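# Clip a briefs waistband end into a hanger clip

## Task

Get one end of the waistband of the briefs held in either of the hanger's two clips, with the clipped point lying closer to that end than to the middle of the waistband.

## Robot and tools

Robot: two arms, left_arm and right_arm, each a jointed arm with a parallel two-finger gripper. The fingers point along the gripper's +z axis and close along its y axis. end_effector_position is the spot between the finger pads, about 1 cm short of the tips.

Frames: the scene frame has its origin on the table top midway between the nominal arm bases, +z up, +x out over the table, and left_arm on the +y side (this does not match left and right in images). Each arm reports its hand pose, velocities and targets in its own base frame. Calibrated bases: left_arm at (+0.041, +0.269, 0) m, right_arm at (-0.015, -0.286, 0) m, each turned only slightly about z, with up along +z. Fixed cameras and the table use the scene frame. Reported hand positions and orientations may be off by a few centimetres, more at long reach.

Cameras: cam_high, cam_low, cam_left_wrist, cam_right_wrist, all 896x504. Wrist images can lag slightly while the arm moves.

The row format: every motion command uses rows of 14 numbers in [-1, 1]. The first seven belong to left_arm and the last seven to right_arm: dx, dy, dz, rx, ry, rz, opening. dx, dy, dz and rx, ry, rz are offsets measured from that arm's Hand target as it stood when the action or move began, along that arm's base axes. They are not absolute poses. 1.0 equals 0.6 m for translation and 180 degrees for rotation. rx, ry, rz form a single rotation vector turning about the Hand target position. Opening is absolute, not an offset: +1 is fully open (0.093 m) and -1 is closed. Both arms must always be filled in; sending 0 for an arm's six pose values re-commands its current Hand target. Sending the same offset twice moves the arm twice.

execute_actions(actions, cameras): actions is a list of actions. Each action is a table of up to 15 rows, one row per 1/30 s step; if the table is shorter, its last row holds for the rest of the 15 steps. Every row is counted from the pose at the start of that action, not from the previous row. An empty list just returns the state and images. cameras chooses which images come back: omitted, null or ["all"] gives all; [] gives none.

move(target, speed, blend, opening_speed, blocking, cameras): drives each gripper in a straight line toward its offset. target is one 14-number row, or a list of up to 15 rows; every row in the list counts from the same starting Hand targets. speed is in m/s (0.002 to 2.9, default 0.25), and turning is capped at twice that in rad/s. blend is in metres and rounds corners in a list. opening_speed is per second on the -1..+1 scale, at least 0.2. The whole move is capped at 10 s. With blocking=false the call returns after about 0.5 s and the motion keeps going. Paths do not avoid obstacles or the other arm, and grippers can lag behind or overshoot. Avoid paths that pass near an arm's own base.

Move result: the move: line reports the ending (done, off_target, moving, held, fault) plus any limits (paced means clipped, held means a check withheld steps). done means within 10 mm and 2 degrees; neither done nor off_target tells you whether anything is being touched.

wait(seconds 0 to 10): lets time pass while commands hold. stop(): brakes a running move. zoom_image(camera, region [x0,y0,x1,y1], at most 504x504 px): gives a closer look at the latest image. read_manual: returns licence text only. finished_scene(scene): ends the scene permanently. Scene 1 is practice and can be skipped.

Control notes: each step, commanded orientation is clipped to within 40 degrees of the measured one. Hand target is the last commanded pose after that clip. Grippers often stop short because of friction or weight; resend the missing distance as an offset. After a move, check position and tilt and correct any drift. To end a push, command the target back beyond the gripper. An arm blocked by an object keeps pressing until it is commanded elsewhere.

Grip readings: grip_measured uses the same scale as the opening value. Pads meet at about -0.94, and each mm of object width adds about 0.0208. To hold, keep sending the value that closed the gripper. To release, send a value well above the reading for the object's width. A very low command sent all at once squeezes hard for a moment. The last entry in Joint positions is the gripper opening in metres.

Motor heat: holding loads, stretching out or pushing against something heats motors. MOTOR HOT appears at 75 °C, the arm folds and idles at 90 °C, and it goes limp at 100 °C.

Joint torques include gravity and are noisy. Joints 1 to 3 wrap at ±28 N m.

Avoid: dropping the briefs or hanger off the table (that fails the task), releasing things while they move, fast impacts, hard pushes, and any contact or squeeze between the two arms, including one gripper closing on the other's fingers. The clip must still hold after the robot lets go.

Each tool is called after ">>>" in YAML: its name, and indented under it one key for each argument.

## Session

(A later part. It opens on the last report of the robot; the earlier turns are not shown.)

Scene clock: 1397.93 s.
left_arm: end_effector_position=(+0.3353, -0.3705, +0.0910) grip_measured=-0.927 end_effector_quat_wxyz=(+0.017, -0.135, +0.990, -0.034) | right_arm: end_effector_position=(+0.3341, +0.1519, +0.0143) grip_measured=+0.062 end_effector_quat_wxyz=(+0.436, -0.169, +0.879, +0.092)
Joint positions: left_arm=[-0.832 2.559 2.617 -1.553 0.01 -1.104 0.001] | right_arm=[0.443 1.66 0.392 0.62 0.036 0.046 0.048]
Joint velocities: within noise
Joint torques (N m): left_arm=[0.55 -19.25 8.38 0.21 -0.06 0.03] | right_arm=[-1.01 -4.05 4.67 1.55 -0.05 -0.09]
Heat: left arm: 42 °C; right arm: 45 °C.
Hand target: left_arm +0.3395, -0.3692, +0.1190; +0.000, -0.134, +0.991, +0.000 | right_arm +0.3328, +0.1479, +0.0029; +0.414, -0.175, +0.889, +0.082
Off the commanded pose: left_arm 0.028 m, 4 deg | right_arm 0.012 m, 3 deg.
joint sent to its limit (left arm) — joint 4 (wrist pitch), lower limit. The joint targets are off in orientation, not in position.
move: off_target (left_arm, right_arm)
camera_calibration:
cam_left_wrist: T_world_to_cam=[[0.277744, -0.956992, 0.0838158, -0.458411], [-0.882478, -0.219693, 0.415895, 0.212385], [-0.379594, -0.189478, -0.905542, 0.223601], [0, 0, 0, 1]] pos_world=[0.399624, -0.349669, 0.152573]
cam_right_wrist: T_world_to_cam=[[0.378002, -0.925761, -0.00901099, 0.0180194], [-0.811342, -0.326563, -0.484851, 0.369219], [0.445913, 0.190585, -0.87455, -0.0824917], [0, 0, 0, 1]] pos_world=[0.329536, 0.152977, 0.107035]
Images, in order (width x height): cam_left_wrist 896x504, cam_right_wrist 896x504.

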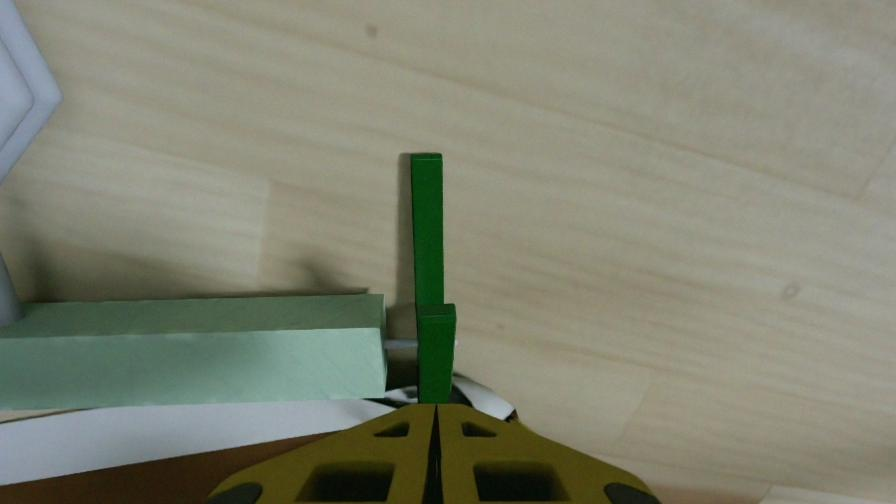

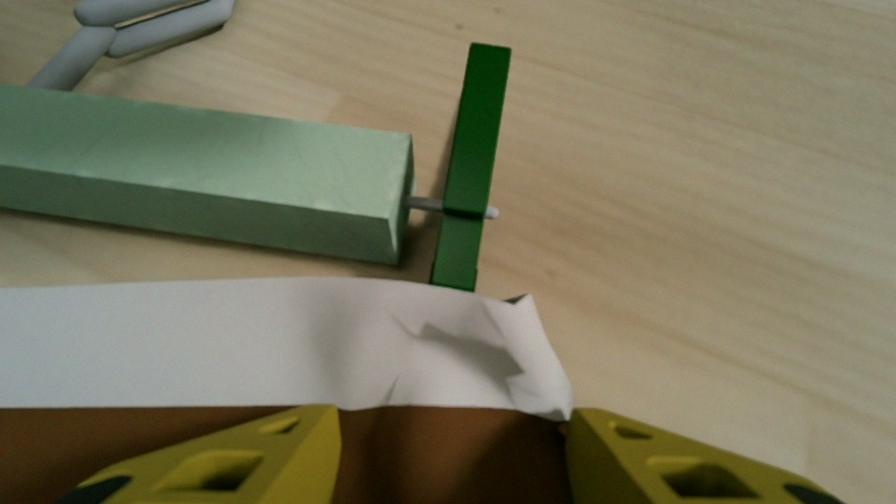

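>>> move:
  target: [0,0,0,0,0,0,-0.93, -0.045,-0.015,0,0,0,0,0.06]
  speed: 0.06
  cameras: ["cam_right_wrist", "cam_left_wrist"]

>>> zoom_image:
  camera: "cam_right_wrist"
  region: [320, 180, 600, 380]

Scene clock: 1402.60 s.
left_arm: end_effector_position=(+0.3353, -0.3705, +0.0910) grip_measured=-0.927 end_effector_quat_wxyz=(+0.017, -0.135, +0.990, -0.034) | right_arm: end_effector_position=(+0.3176, +0.1441, +0.0141) grip_measured=+0.062 end_effector_quat_wxyz=(+0.435, -0.169, +0.880, +0.092)
Joint positions: left_arm=[-0.832 2.559 2.617 -1.553 0.01 -1.104 0.001] | right_arm=[0.443 1.597 0.322 0.625 0.036 0.046 0.048]
Joint velocities: within noise
Joint torques (N m): left_arm=[0.61 -19.26 8.38 0.21 -0.06 0.02] | right_arm=[0.25 -6.22 1.8 1.62 0.09 0]
Heat: left arm: 46 °C; right arm: 45 °C.
Hand target: left_arm +0.3395, -0.3692, +0.1190; +0.000, -0.134, +0.991, +0.000 | right_arm +0.3058, +0.1389, +0.0029; +0.414, -0.175, +0.889, +0.082
Off the commanded pose: left_arm 0.028 m, 4 deg | right_arm 0.017 m, 3 deg.
joint sent to its limit (left arm) — joint 4 (wrist pitch), lower limit. The joint targets are off in orientation, not in position.
move: off_target (left_arm, right_arm)
camera_calibration:
cam_left_wrist: T_world_to_cam=[[0.277744, -0.956992, 0.0838158, -0.458411], [-0.882478, -0.219693, 0.415895, 0.212385], [-0.379594, -0.189478, -0.905542, 0.223601], [0, 0, 0, 1]] pos_world=[0.399624, -0.349669, 0.152573]
cam_right_wrist: T_world_to_cam=[[0.378007, -0.92576, -0.00890727, 0.0169831], [-0.812159, -0.326972, -0.483205, 0.353409], [0.444419, 0.189889, -0.875462, -0.0732027], [0, 0, 0, 1]] pos_world=[0.313137, 0.145177, 0.106834]
Images, in order (width x height): cam_left_wrist 896x504, cam_right_wrist 896x504.

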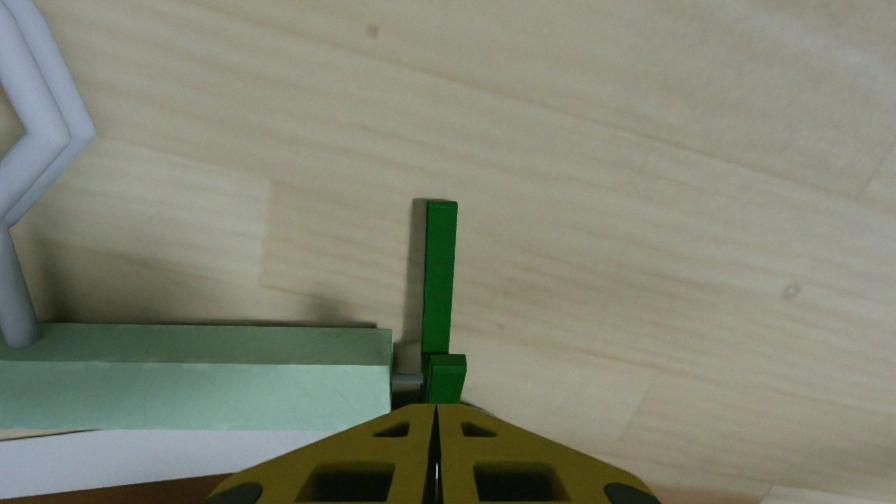

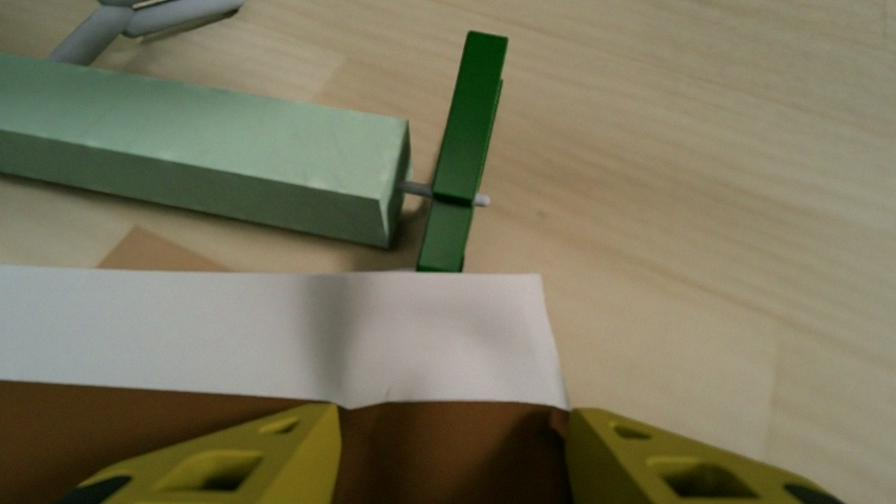

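Scaled by 1.800 from the camera's 896x504 image, which has a finer 1280x720 frame.

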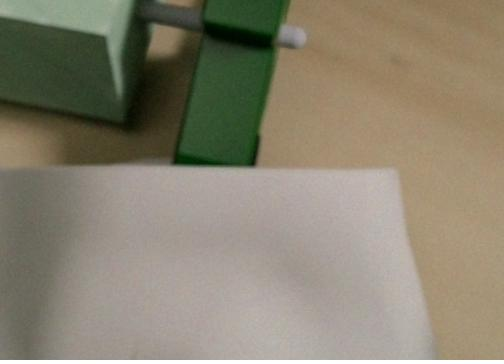

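>>> move:
  target:
    - [0,0,0,0,0,0,-0.93, 0.005,0.002,0.02,0,0,0,0.06]
    - [0,0,0.05,0,0,0,-0.93, -0.02,-0.01,0.15,0,0,0,0.06]
    - [-0.06,0.15,0.15,0,0,0,-0.93, -0.04,-0.02,0.22,0,0,0,0.06]
  speed: [0.05,0.1,0.15]
  cameras: ["cam_right_wrist", "cam_left_wrist", "cam_high"]

Scene clock: 1410.93 s.
left_arm: end_effector_position=(+0.3063, -0.2861, +0.2000) grip_measured=-0.927 end_effector_quat_wxyz=(+0.046, -0.138, +0.987, -0.064) | right_arm: end_effector_position=(+0.2807, +0.1265, +0.1259) grip_measured=+0.062 end_effector_quat_wxyz=(+0.411, -0.172, +0.891, +0.086)
Joint positions: left_arm=[-0.747 2.074 2.219 -1.558 0.01 -1.026 0.001] | right_arm=[0.443 0.996 0.547 -0.256 0.036 0.046 0.048]
Joint velocities: within noise
Joint torques (N m): left_arm=[0.47 -14.32 5.16 0.44 -0.05 0.09] | right_arm=[0.06 -3.23 7.95 1.6 0.07 0.01]
Heat: left arm: 51 °C; right arm: 45 °C.
Hand target: left_arm +0.3035, -0.2793, +0.2089; +0.000, -0.134, +0.991, +0.000 | right_arm +0.2817, +0.1269, +0.1348; +0.414, -0.175, +0.889, +0.082
Off the commanded pose: left_arm 0.012 m, 9 deg | right_arm 0.009 m, 1 deg.
joint sent to its limit (left arm) — joint 4 (wrist pitch), lower limit. The joint targets are off in orientation, not in position.
move: off_target (left_arm)
camera_calibration:
cam_left_wrist: T_world_to_cam=[[0.276671, -0.948868, 0.151994, -0.389682], [-0.906478, -0.205195, 0.369043, 0.18083], [-0.318985, -0.239883, -0.9169, 0.296573], [0, 0, 0, 1]] pos_world=[0.366334, -0.261509, 0.264423]
cam_right_wrist: T_world_to_cam=[[0.377571, -0.925963, -0.00575607, 0.0153943], [-0.834962, -0.337764, -0.434458, 0.373373], [0.400347, 0.168845, -0.900674, 0.0626013], [0, 0, 0, 1]] pos_world=[0.280877, 0.129797, 0.218687]
Images, in order (width x height): cam_high 896x504, cam_left_wrist 896x504, cam_right_wrist 896x504.

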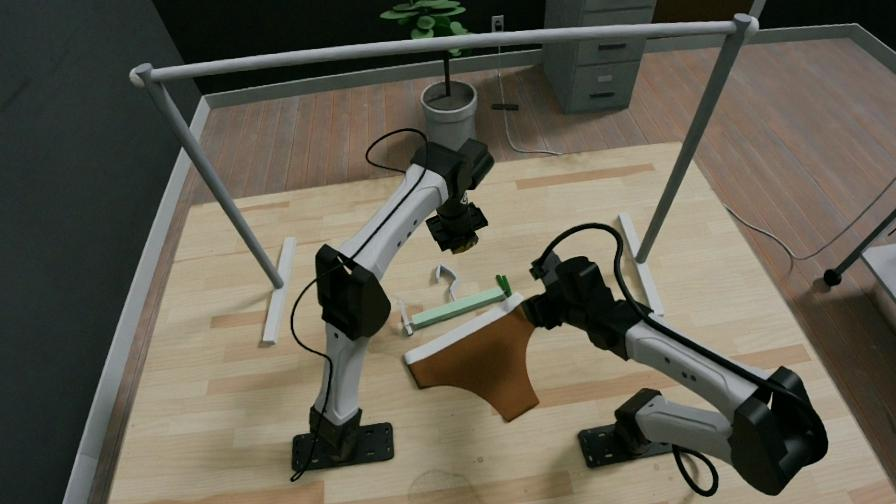

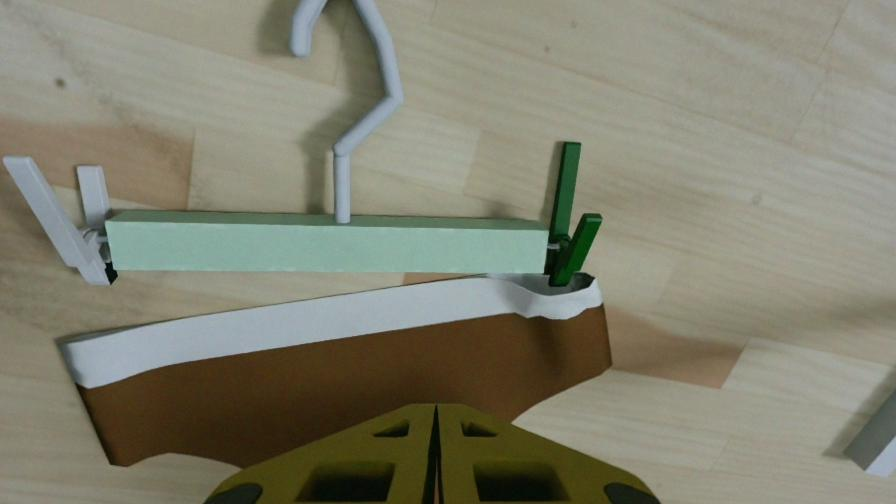

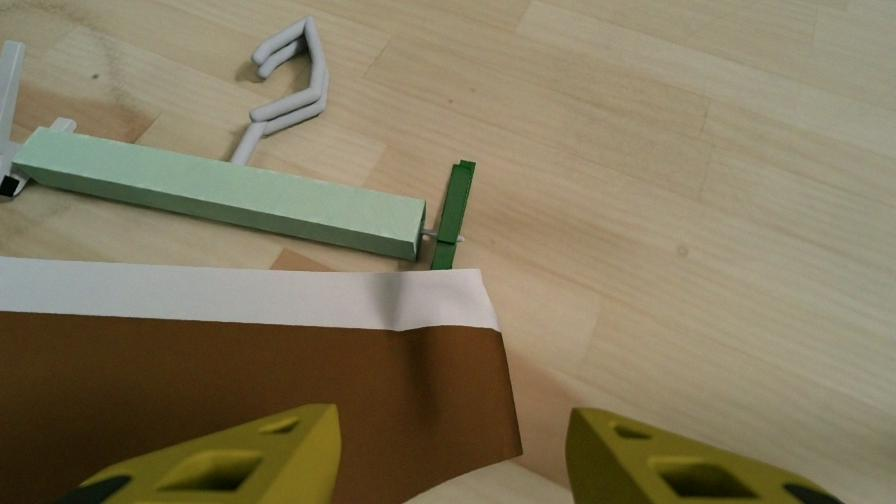

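>>> zoom_image:
  camera: "cam_left_wrist"
  region: [460, 200, 660, 340]

>>> zoom_image:
  camera: "cam_right_wrist"
  region: [340, 140, 560, 360]

Scaled by 2.520 from the camera's 896x504 image, which has a finer 1280x720 frame.

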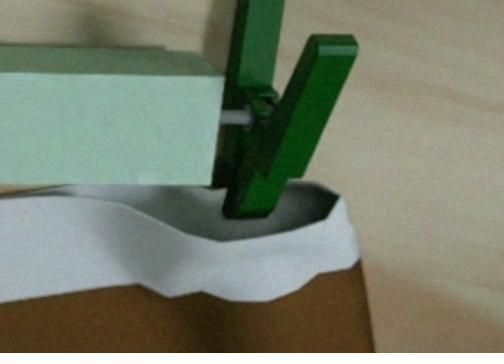

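Scaled by 2.291 from the camera's 896x504 image, which has a finer 1280x720 frame.

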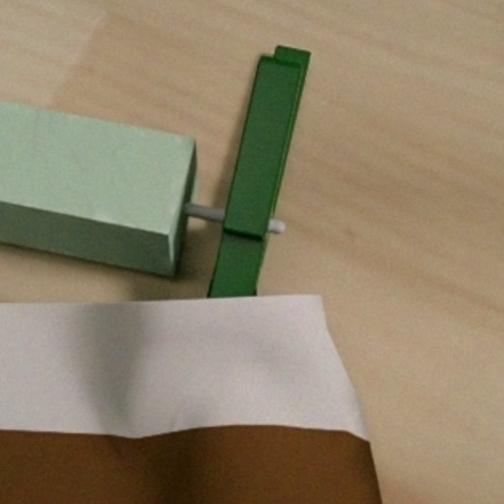

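>>> finished_scene:
  scene: 1

The scene is finished: the task was done.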